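## Task

Shelf spots are labeled by a lot number on the shelf edge directly beneath each spot, and several spots may carry the same number. Bring one cardboard box from lot 451 and one from lot 434 onto the desk so that nothing overhangs the desk edge. All other cardboard boxes must stay on their original shelves. A lot missing from the storeroom is skipped. The robot must not topple or finish leaning, or the task fails.

## Robot and tools

ROBOT. A simulated Hello Robot Stretch 3 with one arm. It has a two-wheeled base (0.33 m long, 0.34 m wide, rounded back) that can only drive straight or spin in place; it pivots about a point between the drive wheels, 0.05 m behind the front edge. A lift slides up a mast, and a telescoping arm reaches out to the robot's right. To shift the gripper forward or back you drive the base. With the arm pulled in and the wrist folded, turning sweeps a 0.28 m radius; an unfolded level wrist reaches past that.

FRAMES. Base frame: origin on the floor between the drive wheels, x ahead, y to the left, z up, metres. hand_pose is reported in this frame at the fingertip meeting point. Odometry frame is where the base frame stood when the scene began; base_odometry counts wheel rotation only (slip counts as motion), heading in rad, left positive, between -3.142 and 3.142.

move. One action per call. "base" holds a single relative command: {"translate_m": d} drives d metres straight from the current spot (positive forward, -3 to 3), or {"rotate_rad": d} spins d radians in place (positive left, -6.4 to 6.4). "joints" is one object of absolute targets keyed by joint name: lift_m 0 to 1.1 m; arm_m 0 to 0.52 m extension; wrist_yaw_rad -1.345 to 4.42 (0 = gripper along the arm, positive swings toward the front); wrist_pitch_rad -1.57 to 0.451 (0 level, negative tips fingers down); wrist_roll_rad -2.911 to 2.918 (0 = fingers side by side, level); gripper_m -0.089 to 0.179 (bigger = wider; actual fingertip gap is 0.007 m smaller when nearly shut, 0.025 m smaller when fully open); head_pan_rad -3.953 to 1.73 (0 forward, positive left, -1.57 looks along the arm); head_tilt_rad -1.53 to 0.419 (negative down). Base and joints may be combined and start together. Optional "pace": "default" or "max". Optional "speeds": per-key caps on top speed (up to max; default/max are translate 0.12/0.30 m/s, rotate 0.76/1.90 rad/s, lift 0.11/0.15 m/s, arm 0.14/0.40 m/s). The base is capped at 0.10 m/s and 0.63 rad/s unless lift_m < 0.30, arm_m < 0.03 and wrist_yaw_rad > 2.54 all hold. {"servos": "reboot"} must be sent alone and re-enables servos that shut off. "cameras" lists head_camera, nav_camera, wrist_camera or all (omitted = all, [] = none). "blocking" false returns quickly while motion continues; a later move overrides only the keys it names. Unknown keys make a call invalid; out-of-range values get it refused, and a refusal or an unrequested stop cancels the rest of that reply's move, wait and finished_scene calls.

contact_limits: placed next to its own command. arm_m takes a motor_effort threshold 1 to 100 (stops on contact, reads negative when retracting). lift_m takes {"down": v, "up": v} in per cent of force beyond a normal free motion; around 12 or lower may trip with no contact; defaults are roughly 32-47 down, 21-36 up. translate_m and rotate_rad get a wheel-effort threshold only if you give one; each wheel then stops separately, which may swing the robot.

wait: seconds 0 to 10, plus cameras; returns state, early if moves finish. stop: brakes all running motions, which then report "stopped" and may keep pressing. zoom_image: camera plus region [x0, y0, x1, y1] in pixels of that camera's latest image, at most 504x504. finished_scene: scene = current scene number; ends it irreversibly, and the goal must remain true afterward.

RESULTS. The "move" line reads "done" or the worst status. Statuses: moving, done (base: wheels turned the full amount even if slipping), off_target (halted short, possibly still pushing), contact_stop (that joint goes slack until commanded again), time_out, torque_fault (wrist or head servo off; needs reboot), stopped. on_its_own lists uncommanded behaviour; "held at" is a target, not a reading. motor_effort is per cent, positive toward higher values, peak in brackets; wrist pitch tops out near 45, roll near 72. lidar_m: 12 distances from base origin, 30-degree sectors starting straight ahead and going counterclockwise (4th left, 7th behind, 10th right); it sees only at 0.17 m height, "-" means nothing or something under 0.15 m. wrist_depth_mm and head_depth_mm: 7x7 median depths, top-left first. base_tilt in degrees (forward/right positive, a few degrees of fixed error). turned_by_imu beats turned_by_wheels when they differ by over 0.15 rad. The head_camera image is rotated (turn it clockwise a quarter to view upright); nav_camera needs a quarter turn counterclockwise.

GRIPPING. Close to gripper_m below the object's width; open at least 0.05 beyond it. Readings don't reveal whether something is held. Overly hard squeezes get eased; resend to re-grip.

SAFETY. Before folding the wrist (yaw to 3.0) or unfolding it, put lift_m between 0.32 and 0.95, pitch at -0.4, roll near 0; once folded the lift may go to 0.25. If yaw is under -0.4, keep pitch at -0.5 or lower. Wrist and head never contact-stop, and the base doesn't unless limited. Pushing something rigid with the gripper higher than about 0.45 m, or driving while holding or hooking something fixed, can tip the robot; if a lean appears, back the gripper away. Avoid dropping, slamming, hard hits and strong pushes. Loose objects may occasionally be nudged by something else. Thinking time lets running motions continue.

Each tool is called after "Request:" as name(argument=value, ...) on one line, values as JSON.

## Session

Request:
move(joints={"head_pan_rad": -1.57, "head_tilt_rad": -0.3})

Request:
move(joints={"head_pan_rad": 1.57, "head_tilt_rad": -0.4})

Request:
move(joints={"head_pan_rad": -3.1, "head_tilt_rad": -0.3})

Scene clock: 1.23 s.
move: done
base_odometry: x=+0.000 y=+0.000 heading=+0.000
turned_by_wheels: +0.000
turned_by_imu: +0.000
base_tilt: forward=-0.3 right=-1.2
lidar_m: 0.73 0.72 0.85 1.53 2.66 1.26 1.01 1.12 1.81 1.62 1.39 0.83
head_depth_mm: 1809 1798 1895 2315 2433 2048 1562 / 1926 2021 2122 2088 2106 2012 1556 / 1853 1983 2136 2251 2289 1974 1543 / 1719 1947 2056 2173 2130 1911 1544 / 1586 1861 1961 1936 1826 1830 1536 / 1499 1728 1893 1995 1918 1837 1523 / 1631 1775 1866 1960 1921 1847 1511
base_status: not commanded
joint_positions: lift_m=+0.374 arm_m=+0.001 wrist_yaw_rad=+3.009 wrist_pitch_rad=-0.462 wrist_roll_rad=+0.000 gripper_m=+0.037 head_pan_rad=-1.607 head_tilt_rad=-0.301
joint_status: all done
measured_speeds: all 0
motor_effort: left_wheel=-0.6(0.7) right_wheel=+0.3(1.1) lift_m=+23.5(23.8) arm_m=-5.2(5.4) wrist_yaw_rad=-1.0(1.1) wrist_pitch_rad=+1.9(2.1) wrist_roll_rad=-0.2(0.3) gripper_m=+0.0(0.8) head_pan_rad=+3.0(5.3) head_tilt_rad=-3.3(8.6)
hand_pose: x=+0.0076 y=+0.0712 z=+0.3774 quat_wxyz=(+0.207, +0.697, +0.116, +0.676) (m; base frame)
wrist_depth_mm: - 138 - - - 855 - / - 151 - - - 969 - / - 167 925 - - 947 - / 832 769 203 807 804 800 762 / 698 675 211 656 652 661 661 / 600 601 126 573 129 577 580 / 523 544 289 354 502 513 511
pictures: head_camera (sideways), nav_camera (sideways), wrist_camera
camera_calibration:
head_camera: T_world_to_cam=[[-0.0373073, 0.247586, -0.968147, 1.27574], [0.995363, -0.0767495, -0.0579833, 0.0690661], [-0.0886606, -0.965821, -0.243574, 0.27316], [0, 0, 0, 1]] pos_world=[0.00306702, -0.0467296, 1.30564]
nav_camera: T_world_to_cam=[[0.00723794, -0.271906, 0.962297, -1.20949], [-0.99967, 0.0217501, 0.0136647, 0.0384444], [-0.0246456, -0.962078, -0.271659, 0.306922], [0, 0, 0, 1]] pos_world=[0.0547502, -0.0344218, 1.24674]
wrist_camera: T_world_to_cam=[[0.994963, -0.0965217, -0.0270514, 0.016197], [-0.0806635, -0.610724, -0.787724, 0.37395], [0.0595115, 0.785938, -0.615434, 0.342021], [0, 0, 0, 1]] pos_world=[-0.00630544, -0.0388635, 0.505499]

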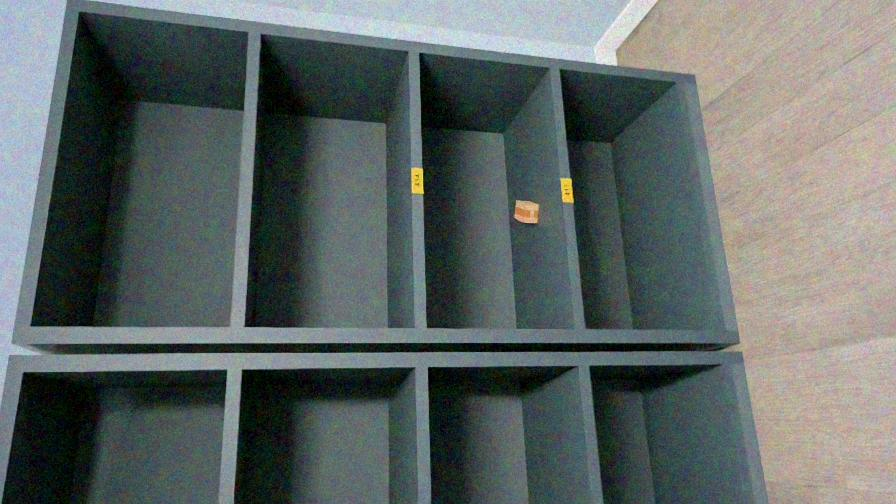

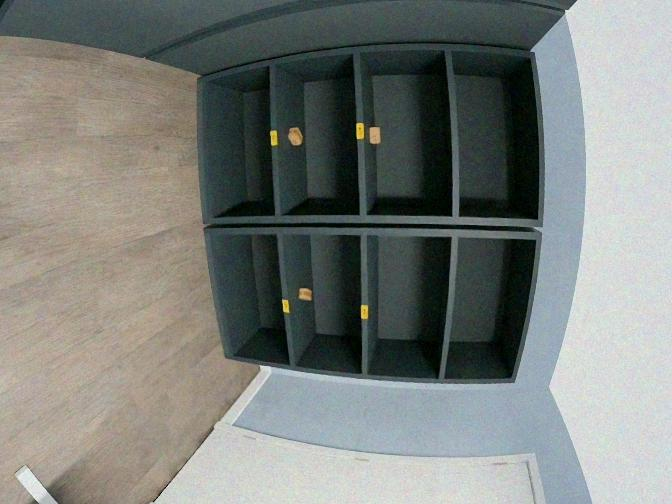

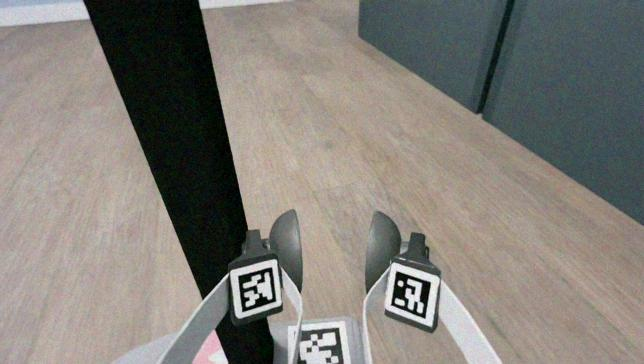

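Scene clock: 4.13 s.
move: done
base_odometry: x=+0.000 y=+0.000 heading=+0.000
turned_by_wheels: +0.000
turned_by_imu: +0.000
base_tilt: forward=-0.4 right=-1.4
lidar_m: 0.72 0.73 0.85 1.53 2.66 1.25 1.01 1.11 1.82 1.63 1.39 0.83
head_depth_mm: 1173 1190 1205 1224 1248 1272 1298 / 1433 1461 1496 1517 1560 1592 1418 / 2370 2515 2718 2894 2170 1781 1408 / 2304 2488 2664 2846 2372 1758 1399 / 2255 2394 2563 2741 2369 1747 1397 / 2206 2338 2498 2671 2330 1744 1389 / 2157 2297 2446 2618 2336 1739 1388
base_status: not commanded
joint_positions: lift_m=+0.374 arm_m=+0.001 wrist_yaw_rad=+3.009 wrist_pitch_rad=-0.462 wrist_roll_rad=+0.000 gripper_m=+0.037 head_pan_rad=+1.578 head_tilt_rad=-0.403
joint_status: all done
measured_speeds: translate_m=+0.000 rotate_rad=+0.000 lift_m=+0.000 arm_m=+0.000 wrist_yaw_rad=+0.000 wrist_pitch_rad=+0.000 wrist_roll_rad=+0.000 head_pan_rad=-0.024 head_tilt_rad=+0.000
motor_effort: left_wheel=+0.1(1.0) right_wheel=-0.2(1.2) lift_m=+23.9(24.3) arm_m=-9.7(10.1) wrist_yaw_rad=-0.1(2.1) wrist_pitch_rad=+1.9(2.0) wrist_roll_rad=+0.1(0.3) gripper_m=+0.8(0.9) head_pan_rad=-2.9(5.4) head_tilt_rad=+1.9(7.2)
hand_pose: x=+0.0076 y=+0.0712 z=+0.3774 quat_wxyz=(+0.207, +0.697, +0.116, +0.676) (m; base frame)
wrist_depth_mm: - 139 - - - 870 - / - 150 - - - 970 - / - 167 914 - - 936 - / 833 775 204 817 802 799 768 / 700 682 212 663 651 667 670 / 598 595 126 573 129 582 582 / 528 533 287 352 500 510 511
pictures: head_camera (sideways), nav_camera (sideways), wrist_camera
camera_calibration:
head_camera: T_world_to_cam=[[0.0488698, -0.343021, -0.938056, 1.23597], [-0.997709, 0.0272207, -0.0619315, 0.0863095], [0.0467783, 0.938933, -0.340905, 0.398947], [0, 0, 0, 1]] pos_world=[0.00704819, 0.0470286, 1.30075]
nav_camera: T_world_to_cam=[[-0.0197944, 0.367827, 0.929684, -1.16674], [0.99966, 0.023073, 0.0121556, 0.0282529], [-0.0169794, 0.929608, -0.368158, 0.432465], [0, 0, 0, 1]] pos_world=[-0.0439952, 0.026484, 1.24357]
wrist_camera: T_world_to_cam=[[0.994963, -0.0965217, -0.0270514, 0.016197], [-0.0806635, -0.610724, -0.787724, 0.37395], [0.0595115, 0.785938, -0.615434, 0.342021], [0, 0, 0, 1]] pos_world=[-0.00630544, -0.0388635, 0.505499]

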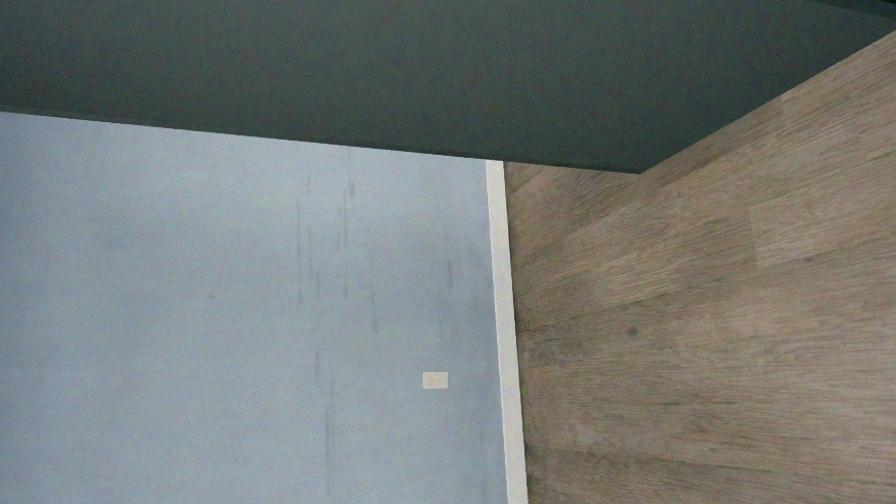

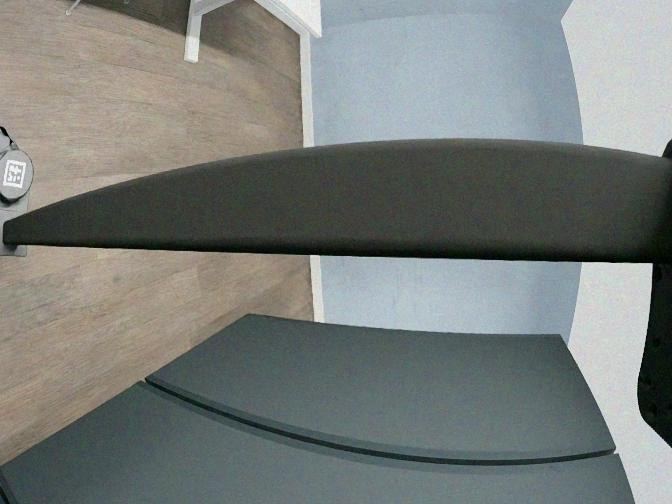

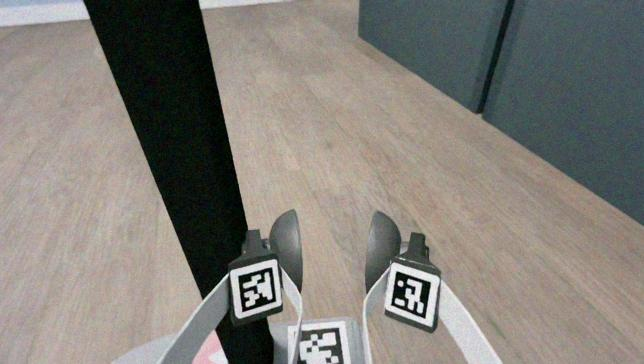

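Scene clock: 7.63 s.
move: done
base_odometry: x=+0.000 y=+0.000 heading=+0.000
turned_by_wheels: +0.000
turned_by_imu: +0.000
base_tilt: forward=-0.2 right=-1.3
lidar_m: 0.73 0.72 0.85 1.53 2.66 1.25 1.01 1.12 1.81 1.63 1.39 0.83
head_depth_mm: 1482 1556 1644 1757 1353 1076 1562 / 1453 1526 1598 1689 1338 1066 1551 / 1417 1487 1562 1646 1327 1004 1537 / 1385 1449 1519 1607 1319 997 1488 / 1352 1410 1488 1562 1306 946 1538 / 1319 1383 1447 1518 1289 942 1427 / 1290 1354 1416 1486 1524 897 1525
base_status: not commanded
joint_positions: lift_m=+0.374 arm_m=+0.001 wrist_yaw_rad=+3.009 wrist_pitch_rad=-0.462 wrist_roll_rad=+0.000 gripper_m=+0.037 head_pan_rad=-3.108 head_tilt_rad=-0.300
joint_status: all done
measured_speeds: translate_m=+0.000 rotate_rad=+0.000 lift_m=+0.000 arm_m=+0.000 wrist_yaw_rad=+0.000 wrist_pitch_rad=+0.000 wrist_roll_rad=+0.000 head_pan_rad=+0.024 head_tilt_rad=+0.000
motor_effort: left_wheel=-0.3(0.8) right_wheel=+0.2(1.1) lift_m=+24.6(24.7) arm_m=-13.0(13.4) wrist_yaw_rad=-0.7(1.6) wrist_pitch_rad=+1.9(2.1) wrist_roll_rad=-0.2(0.3) gripper_m=+0.4(1.1) head_pan_rad=+3.4(5.2) head_tilt_rad=+5.5(9.3)
hand_pose: x=+0.0076 y=+0.0712 z=+0.3774 quat_wxyz=(+0.207, +0.697, +0.116, +0.676) (m; base frame)
wrist_depth_mm: - 139 - - - 857 - / - 151 - - - 976 - / - 167 930 - - 940 - / 831 761 203 807 804 797 759 / 707 664 211 662 660 667 676 / 602 594 126 567 128 582 571 / 524 538 287 355 504 514 510
pictures: head_camera (sideways), nav_camera (sideways), wrist_camera
camera_calibration:
head_camera: T_world_to_cam=[[0.243188, 0.0544461, -0.96845, 1.27448], [-0.00741129, -0.99829, -0.0579847, 0.0752039], [-0.969951, 0.0212787, -0.242369, 0.276899], [0, 0, 0, 1]] pos_world=[-0.0408037, -0.000207245, 1.30574]
nav_camera: T_world_to_cam=[[-0.269563, -0.0260761, 0.96263, -1.20829], [-0.0478025, 0.998763, 0.0136689, 0.0326518], [-0.961795, -0.0423315, -0.270477, 0.311156], [0, 0, 0, 1]] pos_world=[-0.0248811, -0.0509472, 1.24685]
wrist_camera: T_world_to_cam=[[0.994963, -0.0965217, -0.0270514, 0.016197], [-0.0806635, -0.610724, -0.787724, 0.37395], [0.0595115, 0.785938, -0.615434, 0.342021], [0, 0, 0, 1]] pos_world=[-0.00630544, -0.0388635, 0.505499]

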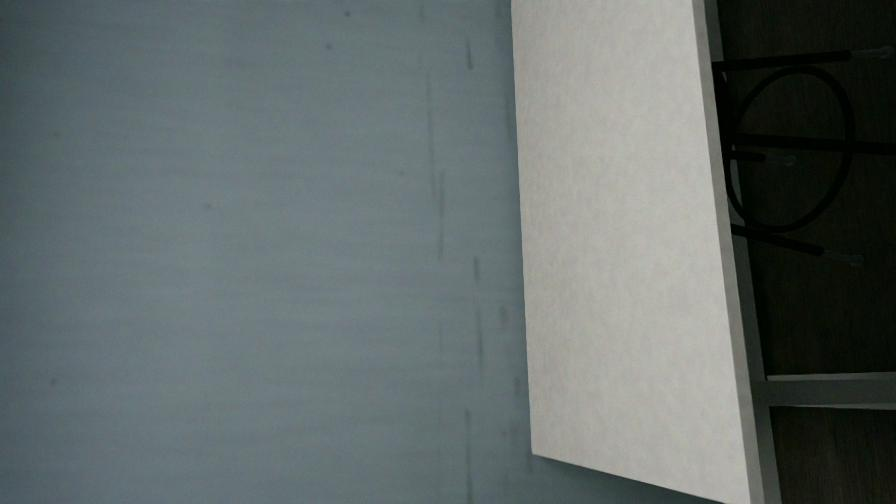

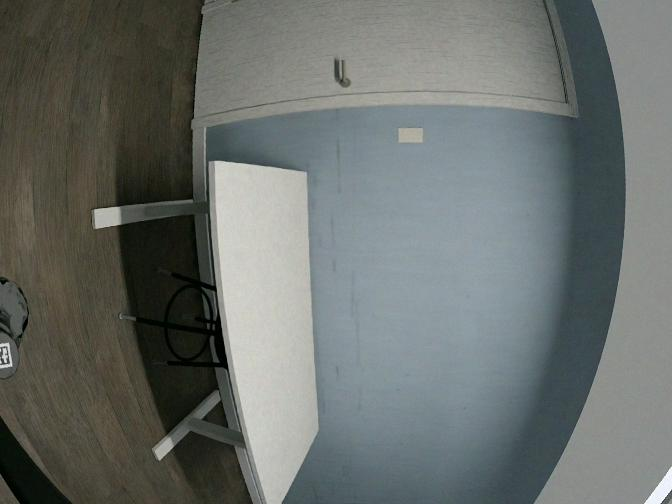

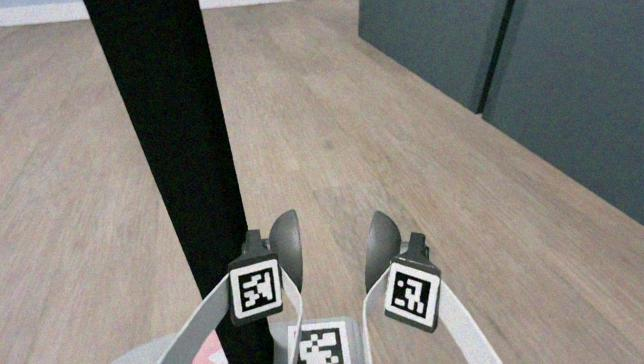

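Request:
move(joints={"head_pan_rad": 0, "head_tilt_rad": -0.3}, cameras=["nav_camera"])

Request:
move(joints={"head_pan_rad": -1.57, "head_tilt_rad": -0.3}, cameras=["nav_camera", "head_camera"])

Request:
zoom_image(camera="nav_camera", region=[250, 80, 410, 200])

Request:
zoom_image(camera="nav_camera", region=[250, 250, 410, 370])

Scene clock: 20.80 s.
move: done
base_odometry: x=+0.000 y=+0.000 heading=+0.000
turned_by_wheels: +0.000
turned_by_imu: +0.000
base_tilt: forward=-0.3 right=-1.3
lidar_m: 0.72 0.73 0.85 1.53 2.66 1.26 1.01 1.12 1.82 1.63 1.40 0.83
head_depth_mm: 670 707 747 790 842 894 957 / 654 688 723 764 815 866 918 / 642 671 703 741 787 834 891 / 620 653 685 722 764 811 869 / 605 634 664 697 739 778 827 / 592 616 647 678 714 758 804 / 577 602 629 660 693 735 775
base_status: not commanded
joint_positions: lift_m=+0.374 arm_m=+0.001 wrist_yaw_rad=+3.009 wrist_pitch_rad=-0.462 wrist_roll_rad=+0.000 gripper_m=+0.037 head_pan_rad=+0.008 head_tilt_rad=-0.300
joint_status: all done
measured_speeds: translate_m=+0.000 rotate_rad=+0.000 lift_m=+0.000 arm_m=+0.000 wrist_yaw_rad=+0.000 wrist_pitch_rad=+0.000 wrist_roll_rad=+0.000 head_pan_rad=-0.024 head_tilt_rad=+0.000
motor_effort: left_wheel=-0.3(0.8) right_wheel=+0.2(1.4) lift_m=+24.6(25.4) arm_m=-12.5(13.6) wrist_yaw_rad=-0.4(1.5) wrist_pitch_rad=+1.8(2.0) wrist_roll_rad=-0.1(0.4) gripper_m=+1.0(1.0) head_pan_rad=-3.3(6.2) head_tilt_rad=+3.9(8.8)
hand_pose: x=+0.0076 y=+0.0712 z=+0.3774 quat_wxyz=(+0.207, +0.697, +0.116, +0.676) (m; base frame)
wrist_depth_mm: - 139 - - - 870 - / - 150 - - - 958 - / - 167 919 - - 960 - / 834 772 203 817 814 789 769 / 701 664 211 660 657 672 669 / 594 591 126 575 129 579 576 / 520 534 287 354 503 513 511
pictures: nav_camera (sideways)
camera_calibration:
nav_camera: T_world_to_cam=[[0.269716, 0.0192969, 0.962747, -1.21174], [0.0227162, -0.999648, 0.0136725, 0.0322645], [0.962672, 0.0181822, -0.270059, 0.298817], [0, 0, 0, 1]] pos_world=[0.0384286, 0.0502028, 1.24685]

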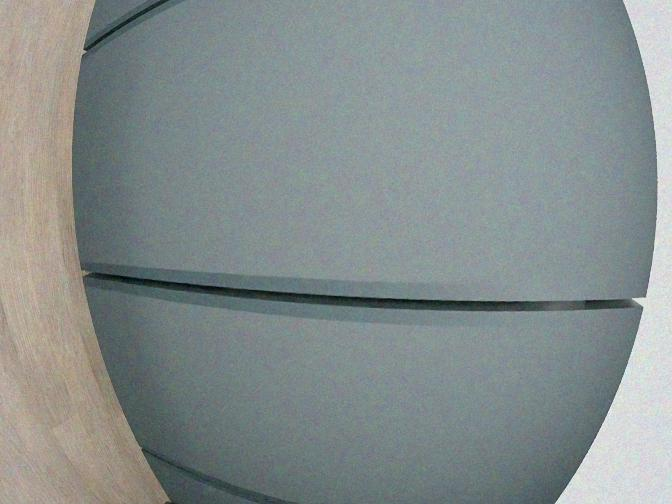

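Scene clock: 22.03 s.
move: done
base_odometry: x=+0.000 y=+0.000 heading=+0.000
turned_by_wheels: +0.000
turned_by_imu: +0.000
base_tilt: forward=-0.3 right=-1.1
lidar_m: 0.72 0.73 0.85 1.52 2.65 1.26 1.01 1.11 1.82 1.62 1.39 0.83
head_depth_mm: 1849 1800 1880 2316 2398 2027 1557 / 1937 2012 2123 2089 2088 2012 1562 / 1824 1994 2110 2236 2317 1972 1539 / 1815 1947 2064 2174 2132 1934 1537 / 1580 1861 1979 1947 1839 1837 1529 / 1490 1695 1883 2000 1936 1811 1540 / 1624 1785 1869 1948 1927 1874 1520
base_status: not commanded
joint_positions: lift_m=+0.374 arm_m=+0.001 wrist_yaw_rad=+3.009 wrist_pitch_rad=-0.462 wrist_roll_rad=+0.000 gripper_m=+0.037 head_pan_rad=-1.607 head_tilt_rad=-0.300
joint_status: all done
measured_speeds: all 0
motor_effort: left_wheel=-0.3(0.8) right_wheel=+0.0(1.3) lift_m=+24.6(25.5) arm_m=-13.0(13.4) wrist_yaw_rad=-0.8(1.7) wrist_pitch_rad=+1.9(2.1) wrist_roll_rad=-0.2(0.3) gripper_m=+0.4(0.9) head_pan_rad=+3.5(5.7) head_tilt_rad=+3.9(8.5)
hand_pose: x=+0.0076 y=+0.0712 z=+0.3774 quat_wxyz=(+0.207, +0.697, +0.116, +0.676) (m; base frame)
wrist_depth_mm: - 139 - - - 861 - / - 150 - - - 979 - / - 167 936 - - 945 - / 843 764 203 806 800 809 760 / 707 674 211 658 649 675 666 / 598 591 126 571 129 576 582 / 526 536 287 355 498 515 507
pictures: head_camera (sideways), nav_camera (sideways)
camera_calibration:
head_camera: T_world_to_cam=[[-0.0374331, 0.245993, -0.968549, 1.27629], [0.995358, -0.0768144, -0.0579786, 0.0690629], [-0.0886608, -0.966223, -0.241975, 0.271073], [0, 0, 0, 1]] pos_world=[0.00306664, -0.0467356, 1.30574]
nav_camera: T_world_to_cam=[[0.00727463, -0.270319, 0.962743, -1.21013], [-0.99967, 0.0217643, 0.0136646, 0.0384457], [-0.0246473, -0.962525, -0.270072, 0.304857], [0, 0, 0, 1]] pos_world=[0.0547502, -0.0345252, 1.24685]

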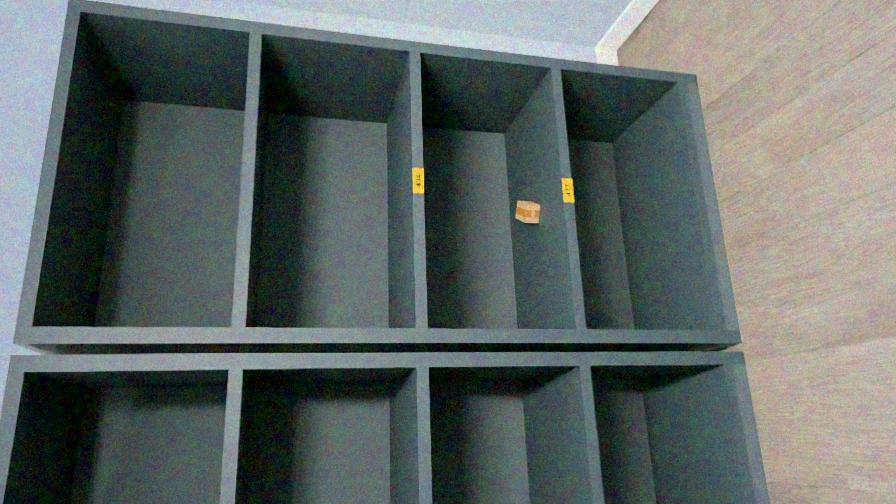

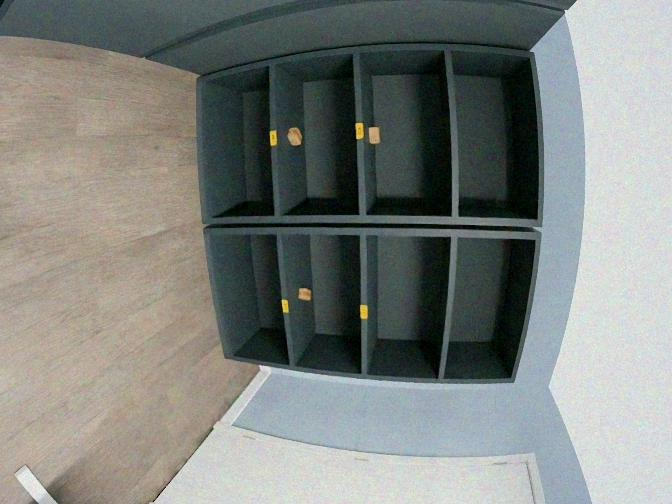

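Scaled by 3.150 from the camera's 672x504 image, which has a finer 792x594 frame.

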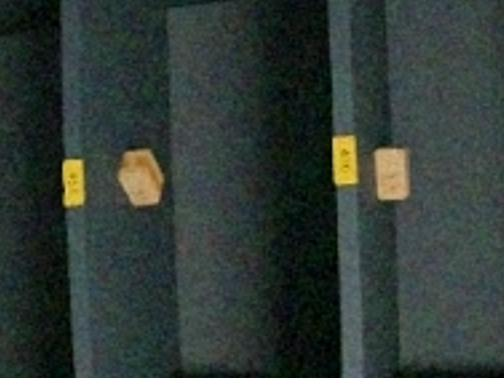

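Scaled by 3.150 from the camera's 672x504 image, which has a finer 792x594 frame.

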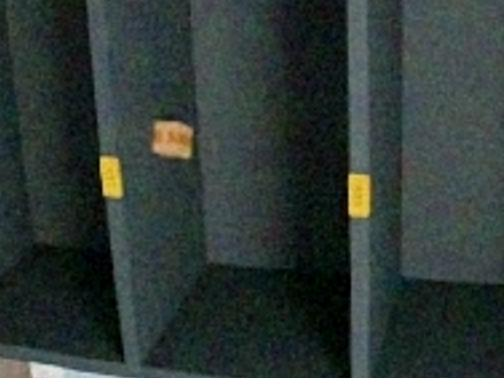

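Request:
zoom_image(camera="head_camera", region=[390, 140, 450, 220])

Request:
zoom_image(camera="head_camera", region=[540, 150, 600, 230])

Request:
move(joints={"head_pan_rad": -1.1, "head_tilt_rad": -0.35})

Scaled by 6.300 from the camera's 896x504 image, which has a finer 1280x720 frame.

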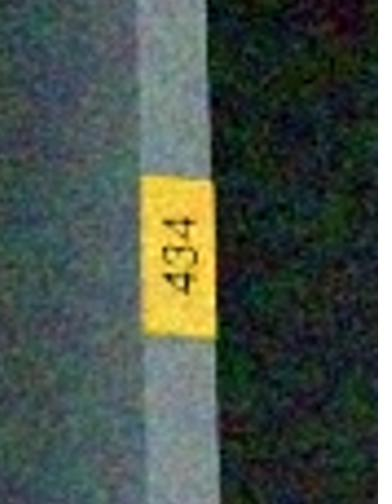

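Scaled by 6.300 from the camera's 896x504 image, which has a finer 1280x720 frame.

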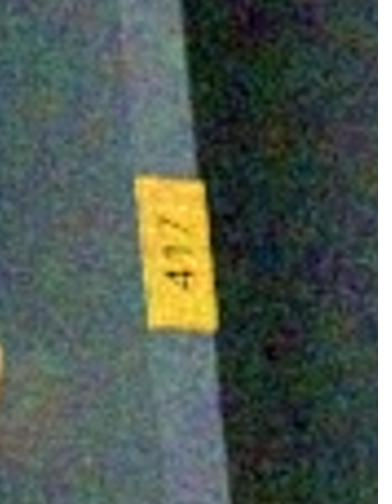

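Scene clock: 31.67 s.
move: done
base_odometry: x=+0.000 y=+0.000 heading=+0.000
turned_by_wheels: +0.000
turned_by_imu: +0.000
base_tilt: forward=-0.3 right=-1.2
lidar_m: 0.73 0.72 0.85 1.53 2.66 1.26 1.01 1.11 1.81 1.63 1.39 0.83
head_depth_mm: 1686 1734 1835 1559 1664 1753 1498 / 1746 1808 1903 2017 2138 1818 1490 / 1789 1860 1967 2060 2149 1849 1480 / 1818 1896 2014 2149 2235 1870 1471 / 1570 1687 1797 1907 1961 1879 1462 / 1413 1466 1529 1606 1684 1734 1451 / 1155 1190 1232 1288 1327 1387 1382
base_status: not commanded
joint_positions: lift_m=+0.374 arm_m=+0.001 wrist_yaw_rad=+3.009 wrist_pitch_rad=-0.462 wrist_roll_rad=+0.000 gripper_m=+0.037 head_pan_rad=-1.085 head_tilt_rad=-0.346
joint_status: all done
measured_speeds: all 0
motor_effort: left_wheel=-0.2(0.7) right_wheel=+0.3(1.0) lift_m=+25.3(26.3) arm_m=-12.5(13.3) wrist_yaw_rad=+0.5(1.2) wrist_pitch_rad=+1.9(2.0) wrist_roll_rad=-0.1(0.3) gripper_m=+0.8(0.9) head_pan_rad=+0.8(5.8) head_tilt_rad=-3.9(6.5)
hand_pose: x=+0.0076 y=+0.0712 z=+0.3774 quat_wxyz=(+0.207, +0.697, +0.116, +0.676) (m; base frame)
wrist_depth_mm: - 139 - - - 861 - / - 151 - - - 984 - / - 167 921 - - 924 - / 827 754 204 814 809 802 759 / 688 679 211 662 653 673 672 / 599 600 126 573 129 586 571 / 523 538 288 354 504 514 509
pictures: head_camera (sideways), nav_camera (sideways), wrist_camera
camera_calibration:
head_camera: T_world_to_cam=[[-0.17601, 0.234445, -0.956063, 1.26079], [0.899991, 0.431787, -0.0598051, 0.0719779], [0.398794, -0.870974, -0.286997, 0.326686], [0, 0, 0, 1]] pos_world=[0.0268514, -0.0421291, 1.30345]
nav_camera: T_world_to_cam=[[0.161842, -0.270291, 0.949079, -1.19316], [-0.877288, -0.479789, 0.0129597, 0.0386238], [0.451855, -0.834713, -0.314773, 0.360198], [0, 0, 0, 1]] pos_world=[0.0642313, -0.00330762, 1.24529]
wrist_camera: T_world_to_cam=[[0.994963, -0.0965217, -0.0270514, 0.016197], [-0.0806635, -0.610724, -0.787724, 0.37395], [0.0595115, 0.785938, -0.615434, 0.342021], [0, 0, 0, 1]] pos_world=[-0.00630544, -0.0388635, 0.505499]

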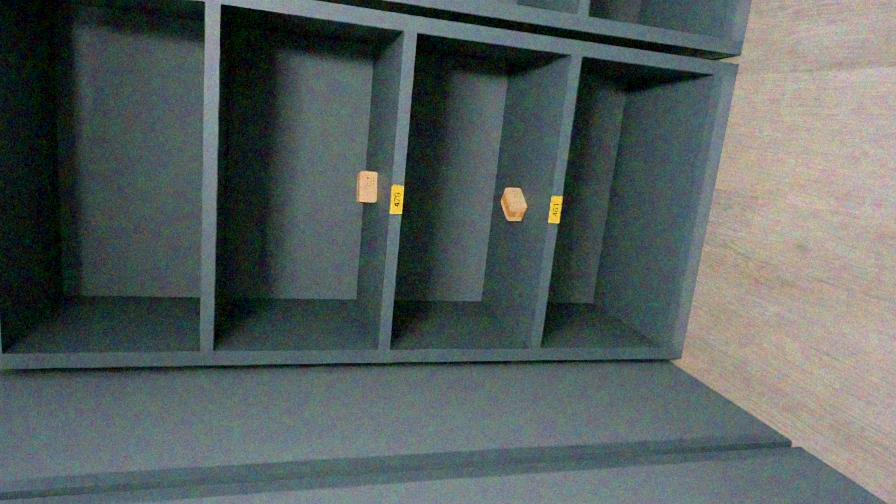

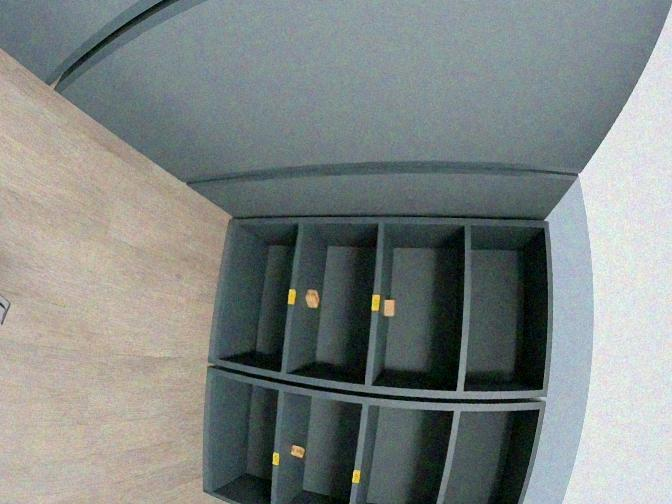

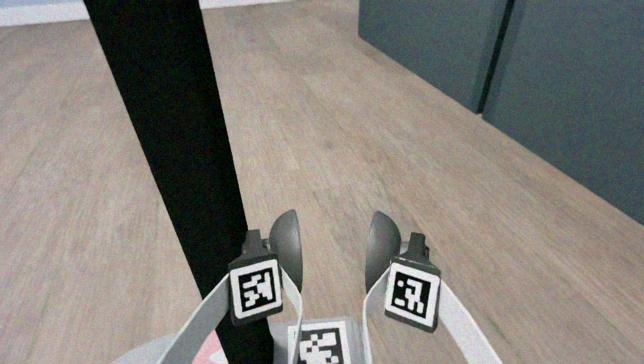

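Request:
zoom_image(camera="head_camera", region=[350, 160, 430, 230])

Request:
zoom_image(camera="head_camera", region=[500, 170, 580, 240])

Scaled by 6.300 from the camera's 896x504 image, which has a finer 1280x720 frame.

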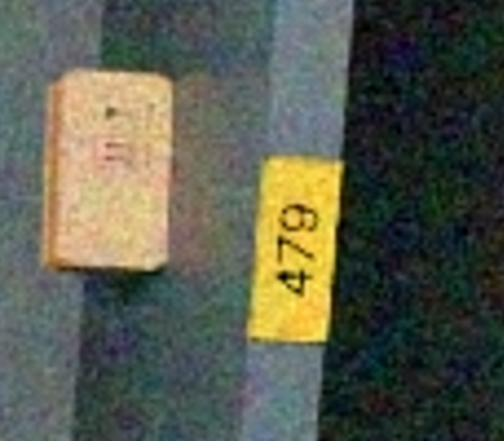

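Scaled by 6.300 from the camera's 896x504 image, which has a finer 1280x720 frame.

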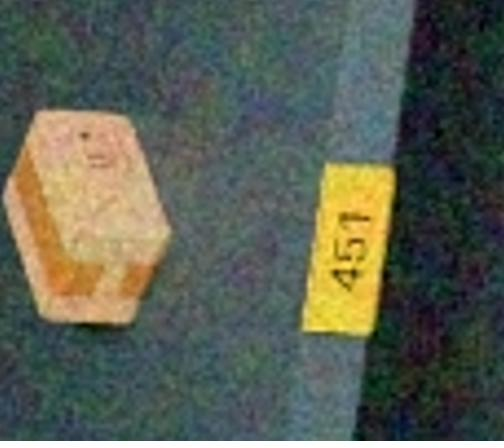

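Request:
move(base={"rotate_rad": -1.108}, joints={"head_pan_rad": -1.57, "head_tilt_rad": -0.45}, pace="max", cameras=[])

Request:
move(base={"translate_m": 0.75}, pace="max", cameras=[])

Request:
move(base={"rotate_rad": 1.335}, joints={"lift_m": 0.7}, pace="max")

Scene clock: 83.43 s.
move: done
base_odometry: x=+0.000 y=+0.000 heading=-1.108
turned_by_wheels: -1.108
turned_by_imu: -1.089
base_tilt: forward=-0.2 right=-1.1
lidar_m: 1.51 0.85 0.73 0.73 0.83 1.41 2.66 1.26 1.01 1.11 1.77 1.62
head_depth_mm: 1249 1340 1443 1497 1025 1595 1375 / 1279 1366 1468 1518 1015 1634 1361 / 1303 1391 1500 1571 1009 1579 1349 / 1339 1427 1554 1670 1803 1671 1352 / 1350 1443 1568 1696 1863 1663 1342 / 1385 1480 1594 1757 1925 1649 1333 / 1423 1526 1660 1805 1963 1643 1327
base_status: done
joint_positions: lift_m=+0.374 arm_m=+0.001 wrist_yaw_rad=+3.009 wrist_pitch_rad=-0.462 wrist_roll_rad=+0.000 gripper_m=+0.037 head_pan_rad=-1.571 head_tilt_rad=-0.454
joint_status: all done
measured_speeds: all 0
motor_effort: left_wheel=+8.3(12.4) right_wheel=-10.2(13.6) lift_m=+26.2(26.8) arm_m=-12.9(13.7) wrist_yaw_rad=-1.0(1.7) wrist_pitch_rad=+2.0(2.0) wrist_roll_rad=+0.1(0.3) gripper_m=+0.6(1.0) head_pan_rad=+3.2(5.9) head_tilt_rad=+2.5(9.1)
hand_pose: x=+0.0076 y=+0.0712 z=+0.3774 quat_wxyz=(+0.207, +0.697, +0.116, +0.676) (m; base frame)
wrist_depth_mm: - 139 - - - - - / - 150 162 - - - - / - 167 176 - - - - / 835 767 203 822 800 794 769 / 705 677 210 664 654 673 668 / 604 600 126 576 129 575 580 / 522 538 288 353 502 512 507
pictures: none
No camera images: "cameras" was empty.

Scene clock: 91.90 s.
move: done
base_odometry: x=+0.335 y=-0.671 heading=-1.107
turned_by_wheels: +0.000
turned_by_imu: +0.000
base_tilt: forward=-0.2 right=-1.1
lidar_m: 1.02 0.64 0.55 0.55 0.63 1.06 3.35 1.70 1.46 1.72 1.56 0.96
head_depth_mm: 1386 1471 1573 1701 1840 1698 1367 / 1418 1502 1627 1732 1880 1701 1360 / 1448 1548 1668 1795 1960 1695 1363 / 1478 1586 1705 1852 1982 1675 1358 / 1516 1620 1766 1919 2046 1663 1350 / 1559 1674 1822 1981 2088 1667 1343 / 1595 1731 1864 1994 1919 1647 1324
base_status: done
joint_positions: lift_m=+0.374 arm_m=+0.001 wrist_yaw_rad=+3.009 wrist_pitch_rad=-0.462 wrist_roll_rad=+0.000 gripper_m=+0.037 head_pan_rad=-1.570 head_tilt_rad=-0.450
joint_status: not commanded
measured_speeds: all 0
motor_effort: left_wheel=+7.4(13.1) right_wheel=+0.3(10.7) lift_m=+27.6(27.9) arm_m=-12.1(13.5) wrist_yaw_rad=-1.0(1.9) wrist_pitch_rad=+2.0(2.1) wrist_roll_rad=+0.0(0.4) gripper_m=+0.5(1.1) head_pan_rad=+4.0(4.1) head_tilt_rad=+4.8(5.4)
hand_pose: x=+0.0076 y=+0.0712 z=+0.3774 quat_wxyz=(+0.207, +0.697, +0.116, +0.676) (m; base frame)
wrist_depth_mm: - 138 - - - - - / - 151 161 - - - - / - 167 175 - - - 606 / 814 196 197 - - - 665 / 700 673 213 657 657 673 664 / 604 595 126 569 129 578 578 / 528 542 287 354 504 510 508
pictures: none
No camera images: "cameras" was empty.

Scene clock: 94.97 s.
move: done
base_odometry: x=+0.335 y=-0.671 heading=+0.227
turned_by_wheels: +1.335
turned_by_imu: +1.314
base_tilt: forward=-0.2 right=-1.2
lidar_m: 0.55 0.57 0.77 2.08 2.48 1.46 1.72 1.57 0.97 1.34 0.78 0.57
head_depth_mm: 926 971 954 962 1028 1139 1292 / 1002 1199 1270 1144 1225 1192 1271 / 1042 1200 1268 1402 1334 1483 1276 / 1086 1206 1267 1408 1315 1481 1284 / 1085 1196 1259 1405 1256 1470 1275 / 1084 1199 1262 1396 1299 1464 1272 / 974 1187 1261 1317 1298 1411 1267
base_status: done
joint_positions: lift_m=+0.700 arm_m=+0.001 wrist_yaw_rad=+3.009 wrist_pitch_rad=-0.463 wrist_roll_rad=+0.000 gripper_m=+0.037 head_pan_rad=-1.570 head_tilt_rad=-0.450
joint_status: all done
measured_speeds: all 0
motor_effort: left_wheel=-7.7(13.6) right_wheel=+8.0(12.2) lift_m=+31.0(34.1) arm_m=-12.7(13.6) wrist_yaw_rad=-0.8(2.1) wrist_pitch_rad=+2.1(2.3) wrist_roll_rad=-0.1(0.3) gripper_m=+0.6(0.9) head_pan_rad=+3.5(4.1) head_tilt_rad=+4.5(4.9)
hand_pose: x=+0.0076 y=+0.0710 z=+0.7027 quat_wxyz=(+0.208, +0.697, +0.117, +0.676) (m; base frame)
wrist_depth_mm: - 139 - - - - - / - 151 - - - - - / - 167 - - - - - / - - 204 - - - - / - - 211 - - - - / 980 982 126 945 128 932 - / 852 855 288 833 828 835 -
pictures: head_camera (sideways), nav_camera (sideways), wrist_camera
camera_calibration:
head_camera: T_world_to_cam=[[-0.0466382, 0.386469, -0.921123, 1.21439], [0.997509, -0.0308281, -0.0634402, 0.0761026], [-0.0529141, -0.921787, -0.384068, 0.455776], [0, 0, 0, 1]] pos_world=[0.00484112, -0.0468514, 1.29848]
nav_camera: T_world_to_cam=[[0.017423, -0.41072, 0.911595, -1.14334], [-0.999789, -0.0170918, 0.011408, 0.0414643], [0.0108953, -0.911601, -0.410931, 0.487981], [0, 0, 0, 1]] pos_world=[0.0560594, -0.0240415, 1.24232]
wrist_camera: T_world_to_cam=[[0.994962, -0.0965369, -0.027059, 0.0250052], [-0.0807599, -0.611794, -0.786884, 0.629537], [0.0594088, 0.785104, -0.616508, 0.543141], [0, 0, 0, 1]] pos_world=[-0.00630525, -0.0388617, 0.8309]

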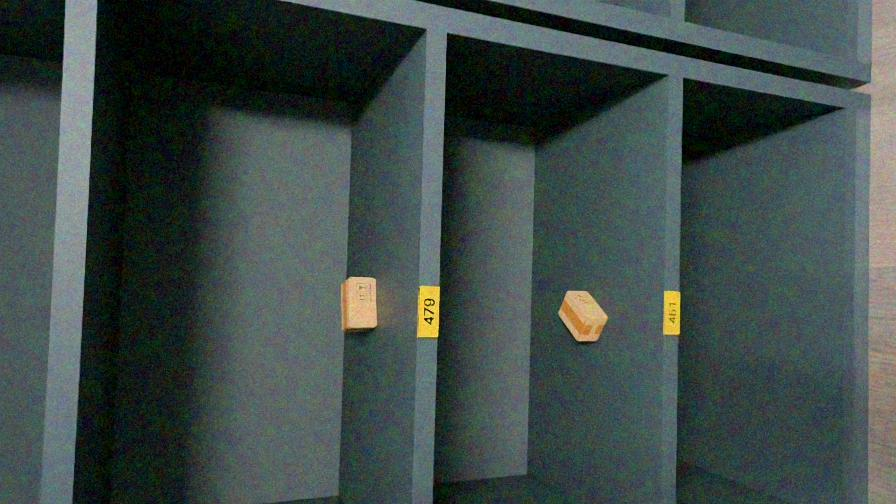

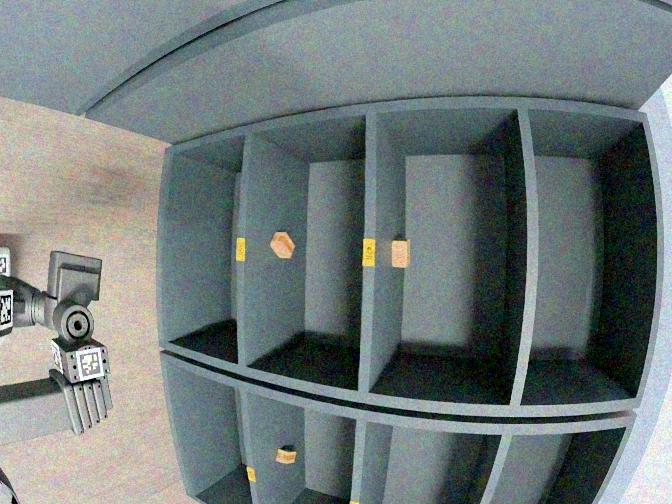

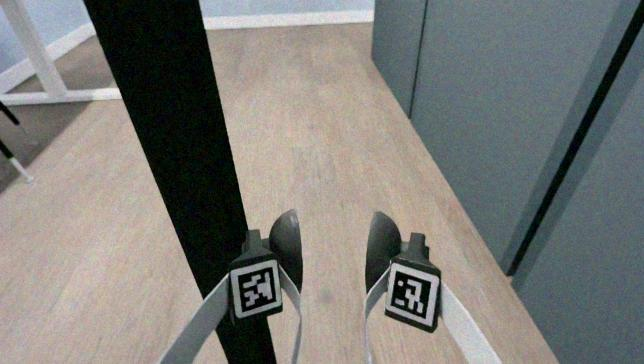

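Request:
zoom_image(camera="head_camera", region=[540, 270, 700, 360])

Request:
move(joints={"lift_m": 0.88, "wrist_yaw_rad": 0, "wrist_pitch_rad": -0.4, "gripper_m": 0.17})

Scaled by 3.150 from the camera's 896x504 image, which has a finer 1280x720 frame.

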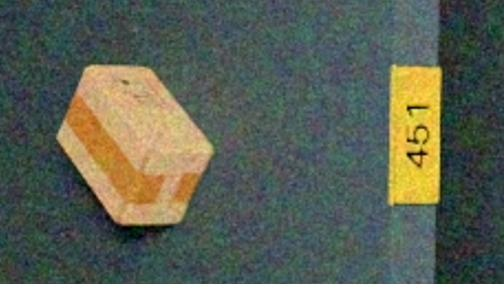

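Scene clock: 115.07 s.
move: done
base_odometry: x=+0.335 y=-0.671 heading=+0.227
turned_by_wheels: +0.000
turned_by_imu: +0.000
base_tilt: forward=-0.2 right=-1.1
lidar_m: 0.55 0.57 0.77 2.08 2.48 1.46 1.72 1.57 0.96 1.34 0.78 0.57
head_depth_mm: 927 971 957 963 1029 1140 1290 / 997 1192 1273 1143 1228 1189 1202 / 1041 1201 1281 1415 1336 1486 1314 / 1090 1193 1270 1392 1315 1478 1383 / 1084 1198 1263 1405 1259 1474 1280 / 1089 1200 1259 1401 1306 1462 1251 / 977 1193 1257 1321 1295 1420 1268
base_status: not commanded
joint_positions: lift_m=+0.880 arm_m=+0.001 wrist_yaw_rad=+0.003 wrist_pitch_rad=-0.419 wrist_roll_rad=+0.000 gripper_m=+0.170 head_pan_rad=-1.570 head_tilt_rad=-0.450
joint_status: all done
measured_speeds: all 0
motor_effort: left_wheel=-7.5(8.3) right_wheel=+7.5(8.9) lift_m=+30.3(33.5) arm_m=-9.4(11.3) wrist_yaw_rad=-3.3(6.4) wrist_pitch_rad=+3.1(5.3) wrist_roll_rad=+0.0(0.3) gripper_m=+0.5(83.2) head_pan_rad=+2.7(3.5) head_tilt_rad=+2.6(3.5)
hand_pose: x=-0.0208 y=-0.3698 z=+0.8924 quat_wxyz=(+0.692, +0.148, -0.691, -0.146) (m; base frame)
wrist_depth_mm: - - - - - - - / - - - - - - - / - - - - - 688 - / - - - - - 809 - / - - - - - 878 - / - 140 - - - 951 - / - - - - - - 106
pictures: head_camera (sideways), nav_camera (sideways), wrist_camera
camera_calibration:
head_camera: T_world_to_cam=[[-0.0466382, 0.386469, -0.921123, 1.21439], [0.997509, -0.0308281, -0.0634402, 0.0761026], [-0.0529141, -0.921787, -0.384068, 0.455776], [0, 0, 0, 1]] pos_world=[0.00484112, -0.0468514, 1.29848]
nav_camera: T_world_to_cam=[[0.017423, -0.41072, 0.911595, -1.14334], [-0.999789, -0.0170918, 0.011408, 0.0414643], [0.0108953, -0.911601, -0.410931, 0.487981], [0, 0, 0, 1]] pos_world=[0.0560594, -0.0240415, 1.24232]
wrist_camera: T_world_to_cam=[[-0.998878, -0.0399117, -0.0254933, -0.00619001], [-0.00250231, 0.582029, -0.813164, 0.973405], [0.0472926, -0.812188, -0.581476, 0.38572], [0, 0, 0, 1]] pos_world=[-0.021989, -0.25352, 1.01567]

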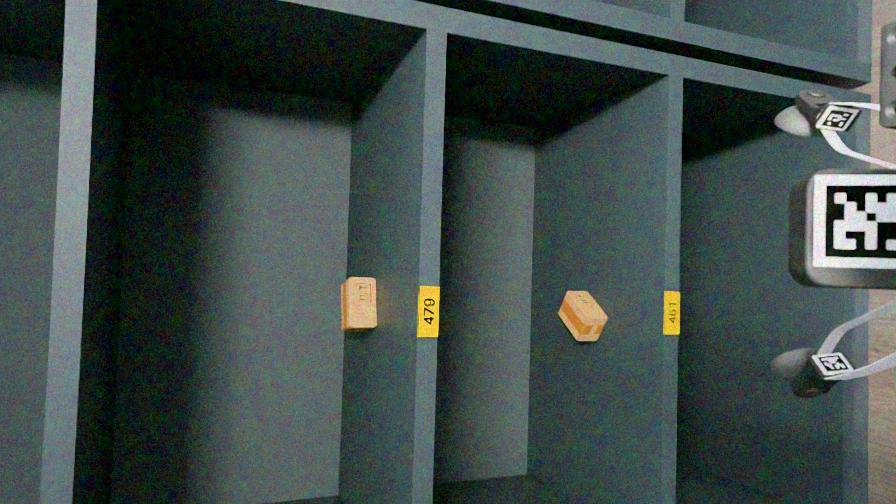

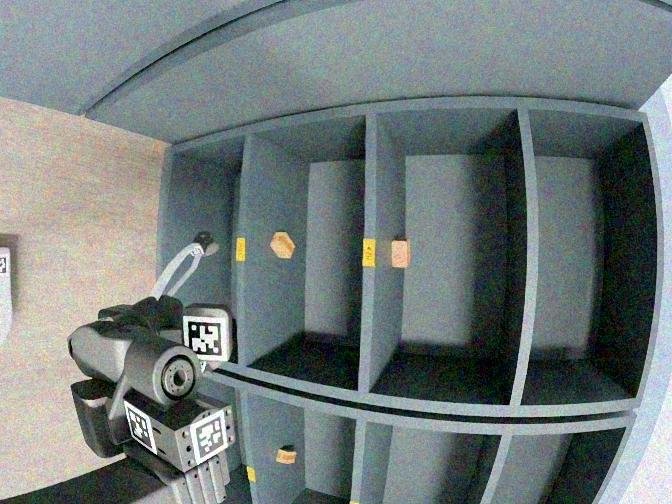

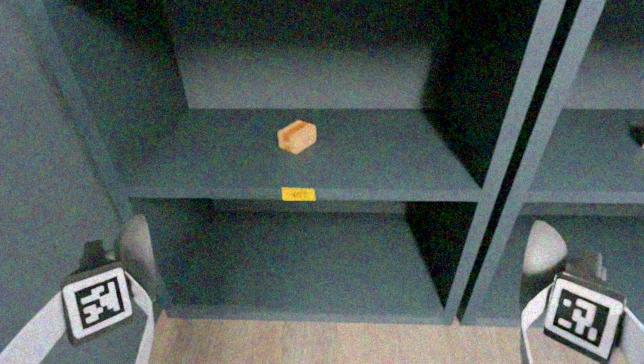

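Request:
move(base={"rotate_rad": -1.292}, pace="max", cameras=[])

Request:
move(base={"translate_m": 0.364}, cameras=[])

Request:
move(base={"rotate_rad": 1.292}, joints={"lift_m": 0.75, "wrist_pitch_rad": -0.5}, pace="max")

Scene clock: 150.93 s.
move: done
base_odometry: x=+0.335 y=-0.671 heading=-1.064
turned_by_wheels: -1.292
turned_by_imu: -1.272
base_tilt: forward=-0.4 right=-1.1
lidar_m: 1.02 0.63 0.55 0.55 0.64 1.15 3.36 1.48 1.46 1.72 1.54 0.96
head_depth_mm: 1380 1464 1556 1695 1832 1709 1375 / 1416 1510 1631 1743 1883 1703 1296 / 1450 1550 1665 1802 1951 1684 1397 / 1489 1602 1729 1861 1998 1690 1468 / 1541 1661 1781 1964 2066 1672 1316 / 1600 1730 1864 2031 2129 1665 1268 / 1632 1734 1836 1582 1737 1625 1338
base_status: done
joint_positions: lift_m=+0.880 arm_m=+0.001 wrist_yaw_rad=+0.003 wrist_pitch_rad=-0.419 wrist_roll_rad=+0.000 gripper_m=+0.170 head_pan_rad=-1.570 head_tilt_rad=-0.450
joint_status: not commanded
measured_speeds: all 0
motor_effort: left_wheel=+7.3(11.9) right_wheel=-8.8(14.6) lift_m=+26.4(28.7) arm_m=-11.4(11.7) wrist_yaw_rad=-2.5(4.5) wrist_pitch_rad=+3.1(3.2) wrist_roll_rad=-0.2(0.3) gripper_m=+0.2(1.1) head_pan_rad=+2.7(3.6) head_tilt_rad=+1.4(2.1)
hand_pose: x=-0.0209 y=-0.3698 z=+0.8924 quat_wxyz=(+0.692, +0.148, -0.691, -0.147) (m; base frame)
wrist_depth_mm: - - - - - - - / - - - - - - - / - - - - - - - / - - - - - - - / - - - - - - - / 123 141 - - - - - / - - - - - - 106
pictures: none
No camera images: "cameras" was empty.

Scene clock: 155.70 s.
move: done
base_odometry: x=+0.512 y=-0.989 heading=-1.064
turned_by_wheels: +0.000
turned_by_imu: +0.000
base_tilt: forward=-0.3 right=-1.2
lidar_m: 0.74 0.51 0.45 0.45 0.53 0.93 2.69 1.74 1.82 1.49 0.71 0.94
head_depth_mm: 1469 1563 1664 1796 1935 1708 1377 / 1495 1597 1723 1841 1982 1691 1291 / 1556 1641 1771 1909 2037 1687 1403 / 1590 1710 1848 2004 2103 1678 1469 / 1260 1365 1481 1609 1769 1669 1304 / 1238 1370 1430 1599 1439 1559 1271 / 1260 1411 1471 1597 1267 1413 1255
base_status: done
joint_positions: lift_m=+0.880 arm_m=+0.001 wrist_yaw_rad=+0.003 wrist_pitch_rad=-0.419 wrist_roll_rad=+0.000 gripper_m=+0.170 head_pan_rad=-1.570 head_tilt_rad=-0.450
joint_status: not commanded
measured_speeds: all 0
motor_effort: left_wheel=+7.9(12.0) right_wheel=+2.2(11.0) lift_m=+23.8(26.4) arm_m=-11.5(14.0) wrist_yaw_rad=-2.6(4.3) wrist_pitch_rad=+3.2(3.2) wrist_roll_rad=+0.1(0.4) gripper_m=+0.9(1.1) head_pan_rad=+2.1(3.0) head_tilt_rad=-0.2(1.7)
hand_pose: x=-0.0209 y=-0.3698 z=+0.8924 quat_wxyz=(+0.692, +0.148, -0.691, -0.147) (m; base frame)
wrist_depth_mm: - - - - - - - / - - - - - - - / - - - - - - - / - - - - - - - / - 146 - - - - - / - 141 - - - - - / - 718 - - - - 106
pictures: none
No camera images: "cameras" was empty.

Scene clock: 158.70 s.
move: done
base_odometry: x=+0.512 y=-0.989 heading=+0.227
turned_by_wheels: +1.292
turned_by_imu: +1.272
base_tilt: forward=-0.3 right=-1.2
lidar_m: 0.45 0.46 0.63 1.70 2.20 1.74 1.81 1.43 0.71 1.00 0.64 0.46
head_depth_mm: 574 889 957 833 647 1021 814 / 585 882 953 825 641 1008 807 / 601 883 954 815 633 1008 829 / 615 881 954 770 630 959 802 / 631 881 948 795 1132 992 822 / 650 878 945 788 1125 985 816 / 671 875 947 779 1056 978 810
base_status: done
joint_positions: lift_m=+0.750 arm_m=+0.001 wrist_yaw_rad=+0.002 wrist_pitch_rad=-0.512 wrist_roll_rad=+0.000 gripper_m=+0.170 head_pan_rad=-1.570 head_tilt_rad=-0.450
joint_status: all done
measured_speeds: all 0
motor_effort: left_wheel=-8.2(13.7) right_wheel=+7.8(13.4) lift_m=+30.2(31.5) arm_m=-13.1(13.4) wrist_yaw_rad=-2.4(4.2) wrist_pitch_rad=+1.8(4.2) wrist_roll_rad=-0.3(0.3) gripper_m=+0.4(1.0) head_pan_rad=+2.0(2.9) head_tilt_rad=-1.0(1.5)
hand_pose: x=-0.0210 y=-0.3571 z=+0.7421 quat_wxyz=(+0.685, +0.180, -0.683, -0.179) (m; base frame)
wrist_depth_mm: - - - - - - - / - - - - - 734 - / - - - 557 - - 599 / - - - - - - - / - 143 - - - - - / - 124 - - - - - / - - - - - - 106
pictures: head_camera (sideways), nav_camera (sideways), wrist_camera
camera_calibration:
head_camera: T_world_to_cam=[[-0.0466382, 0.386469, -0.921123, 1.21439], [0.997509, -0.0308281, -0.0634402, 0.0761026], [-0.0529141, -0.921787, -0.384068, 0.455776], [0, 0, 0, 1]] pos_world=[0.00484112, -0.0468514, 1.29848]
nav_camera: T_world_to_cam=[[0.017423, -0.41072, 0.911595, -1.14334], [-0.999789, -0.0170918, 0.011408, 0.0414643], [0.0108953, -0.911601, -0.410931, 0.487981], [0, 0, 0, 1]] pos_world=[0.0560594, -0.0240415, 1.24232]
wrist_camera: T_world_to_cam=[[-0.998916, -0.0365638, -0.0288024, -0.00608497], [-0.00219463, 0.65511, -0.75553, 0.827093], [0.0464938, -0.754648, -0.65448, 0.383381], [0, 0, 0, 1]] pos_world=[-0.0220881, -0.252741, 0.875634]

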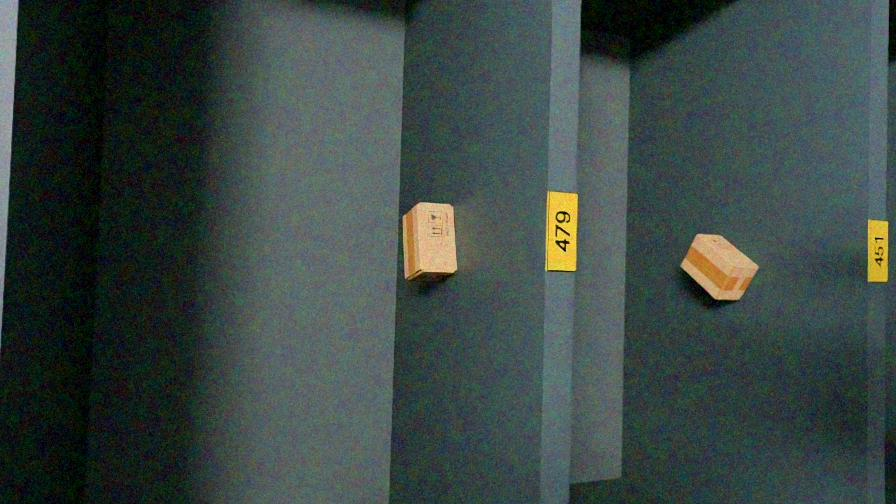

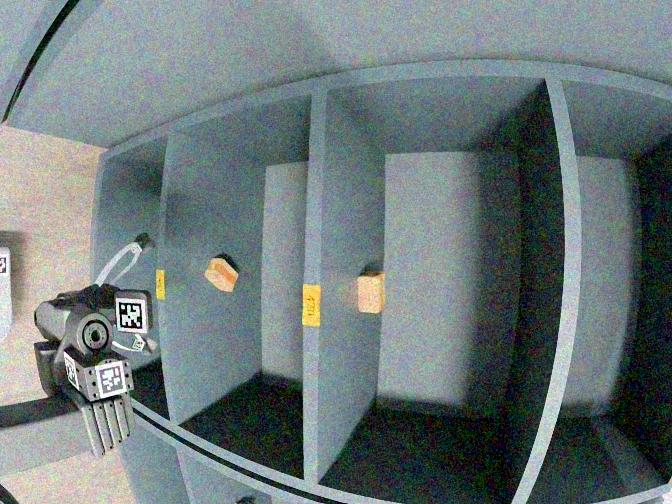

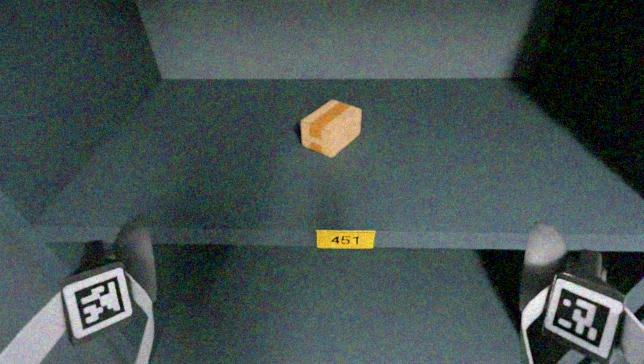

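Request:
zoom_image(camera="wrist_camera", region=[280, 80, 380, 170])

Scaled by 5.040.

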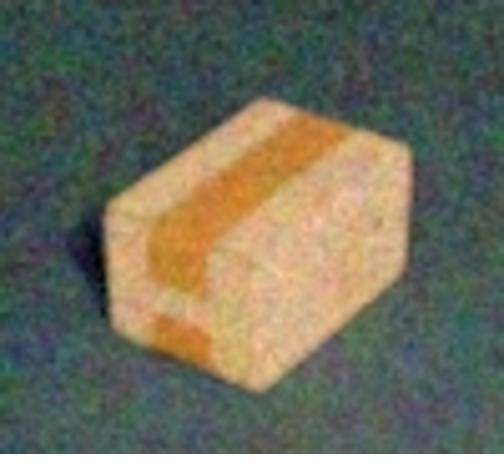

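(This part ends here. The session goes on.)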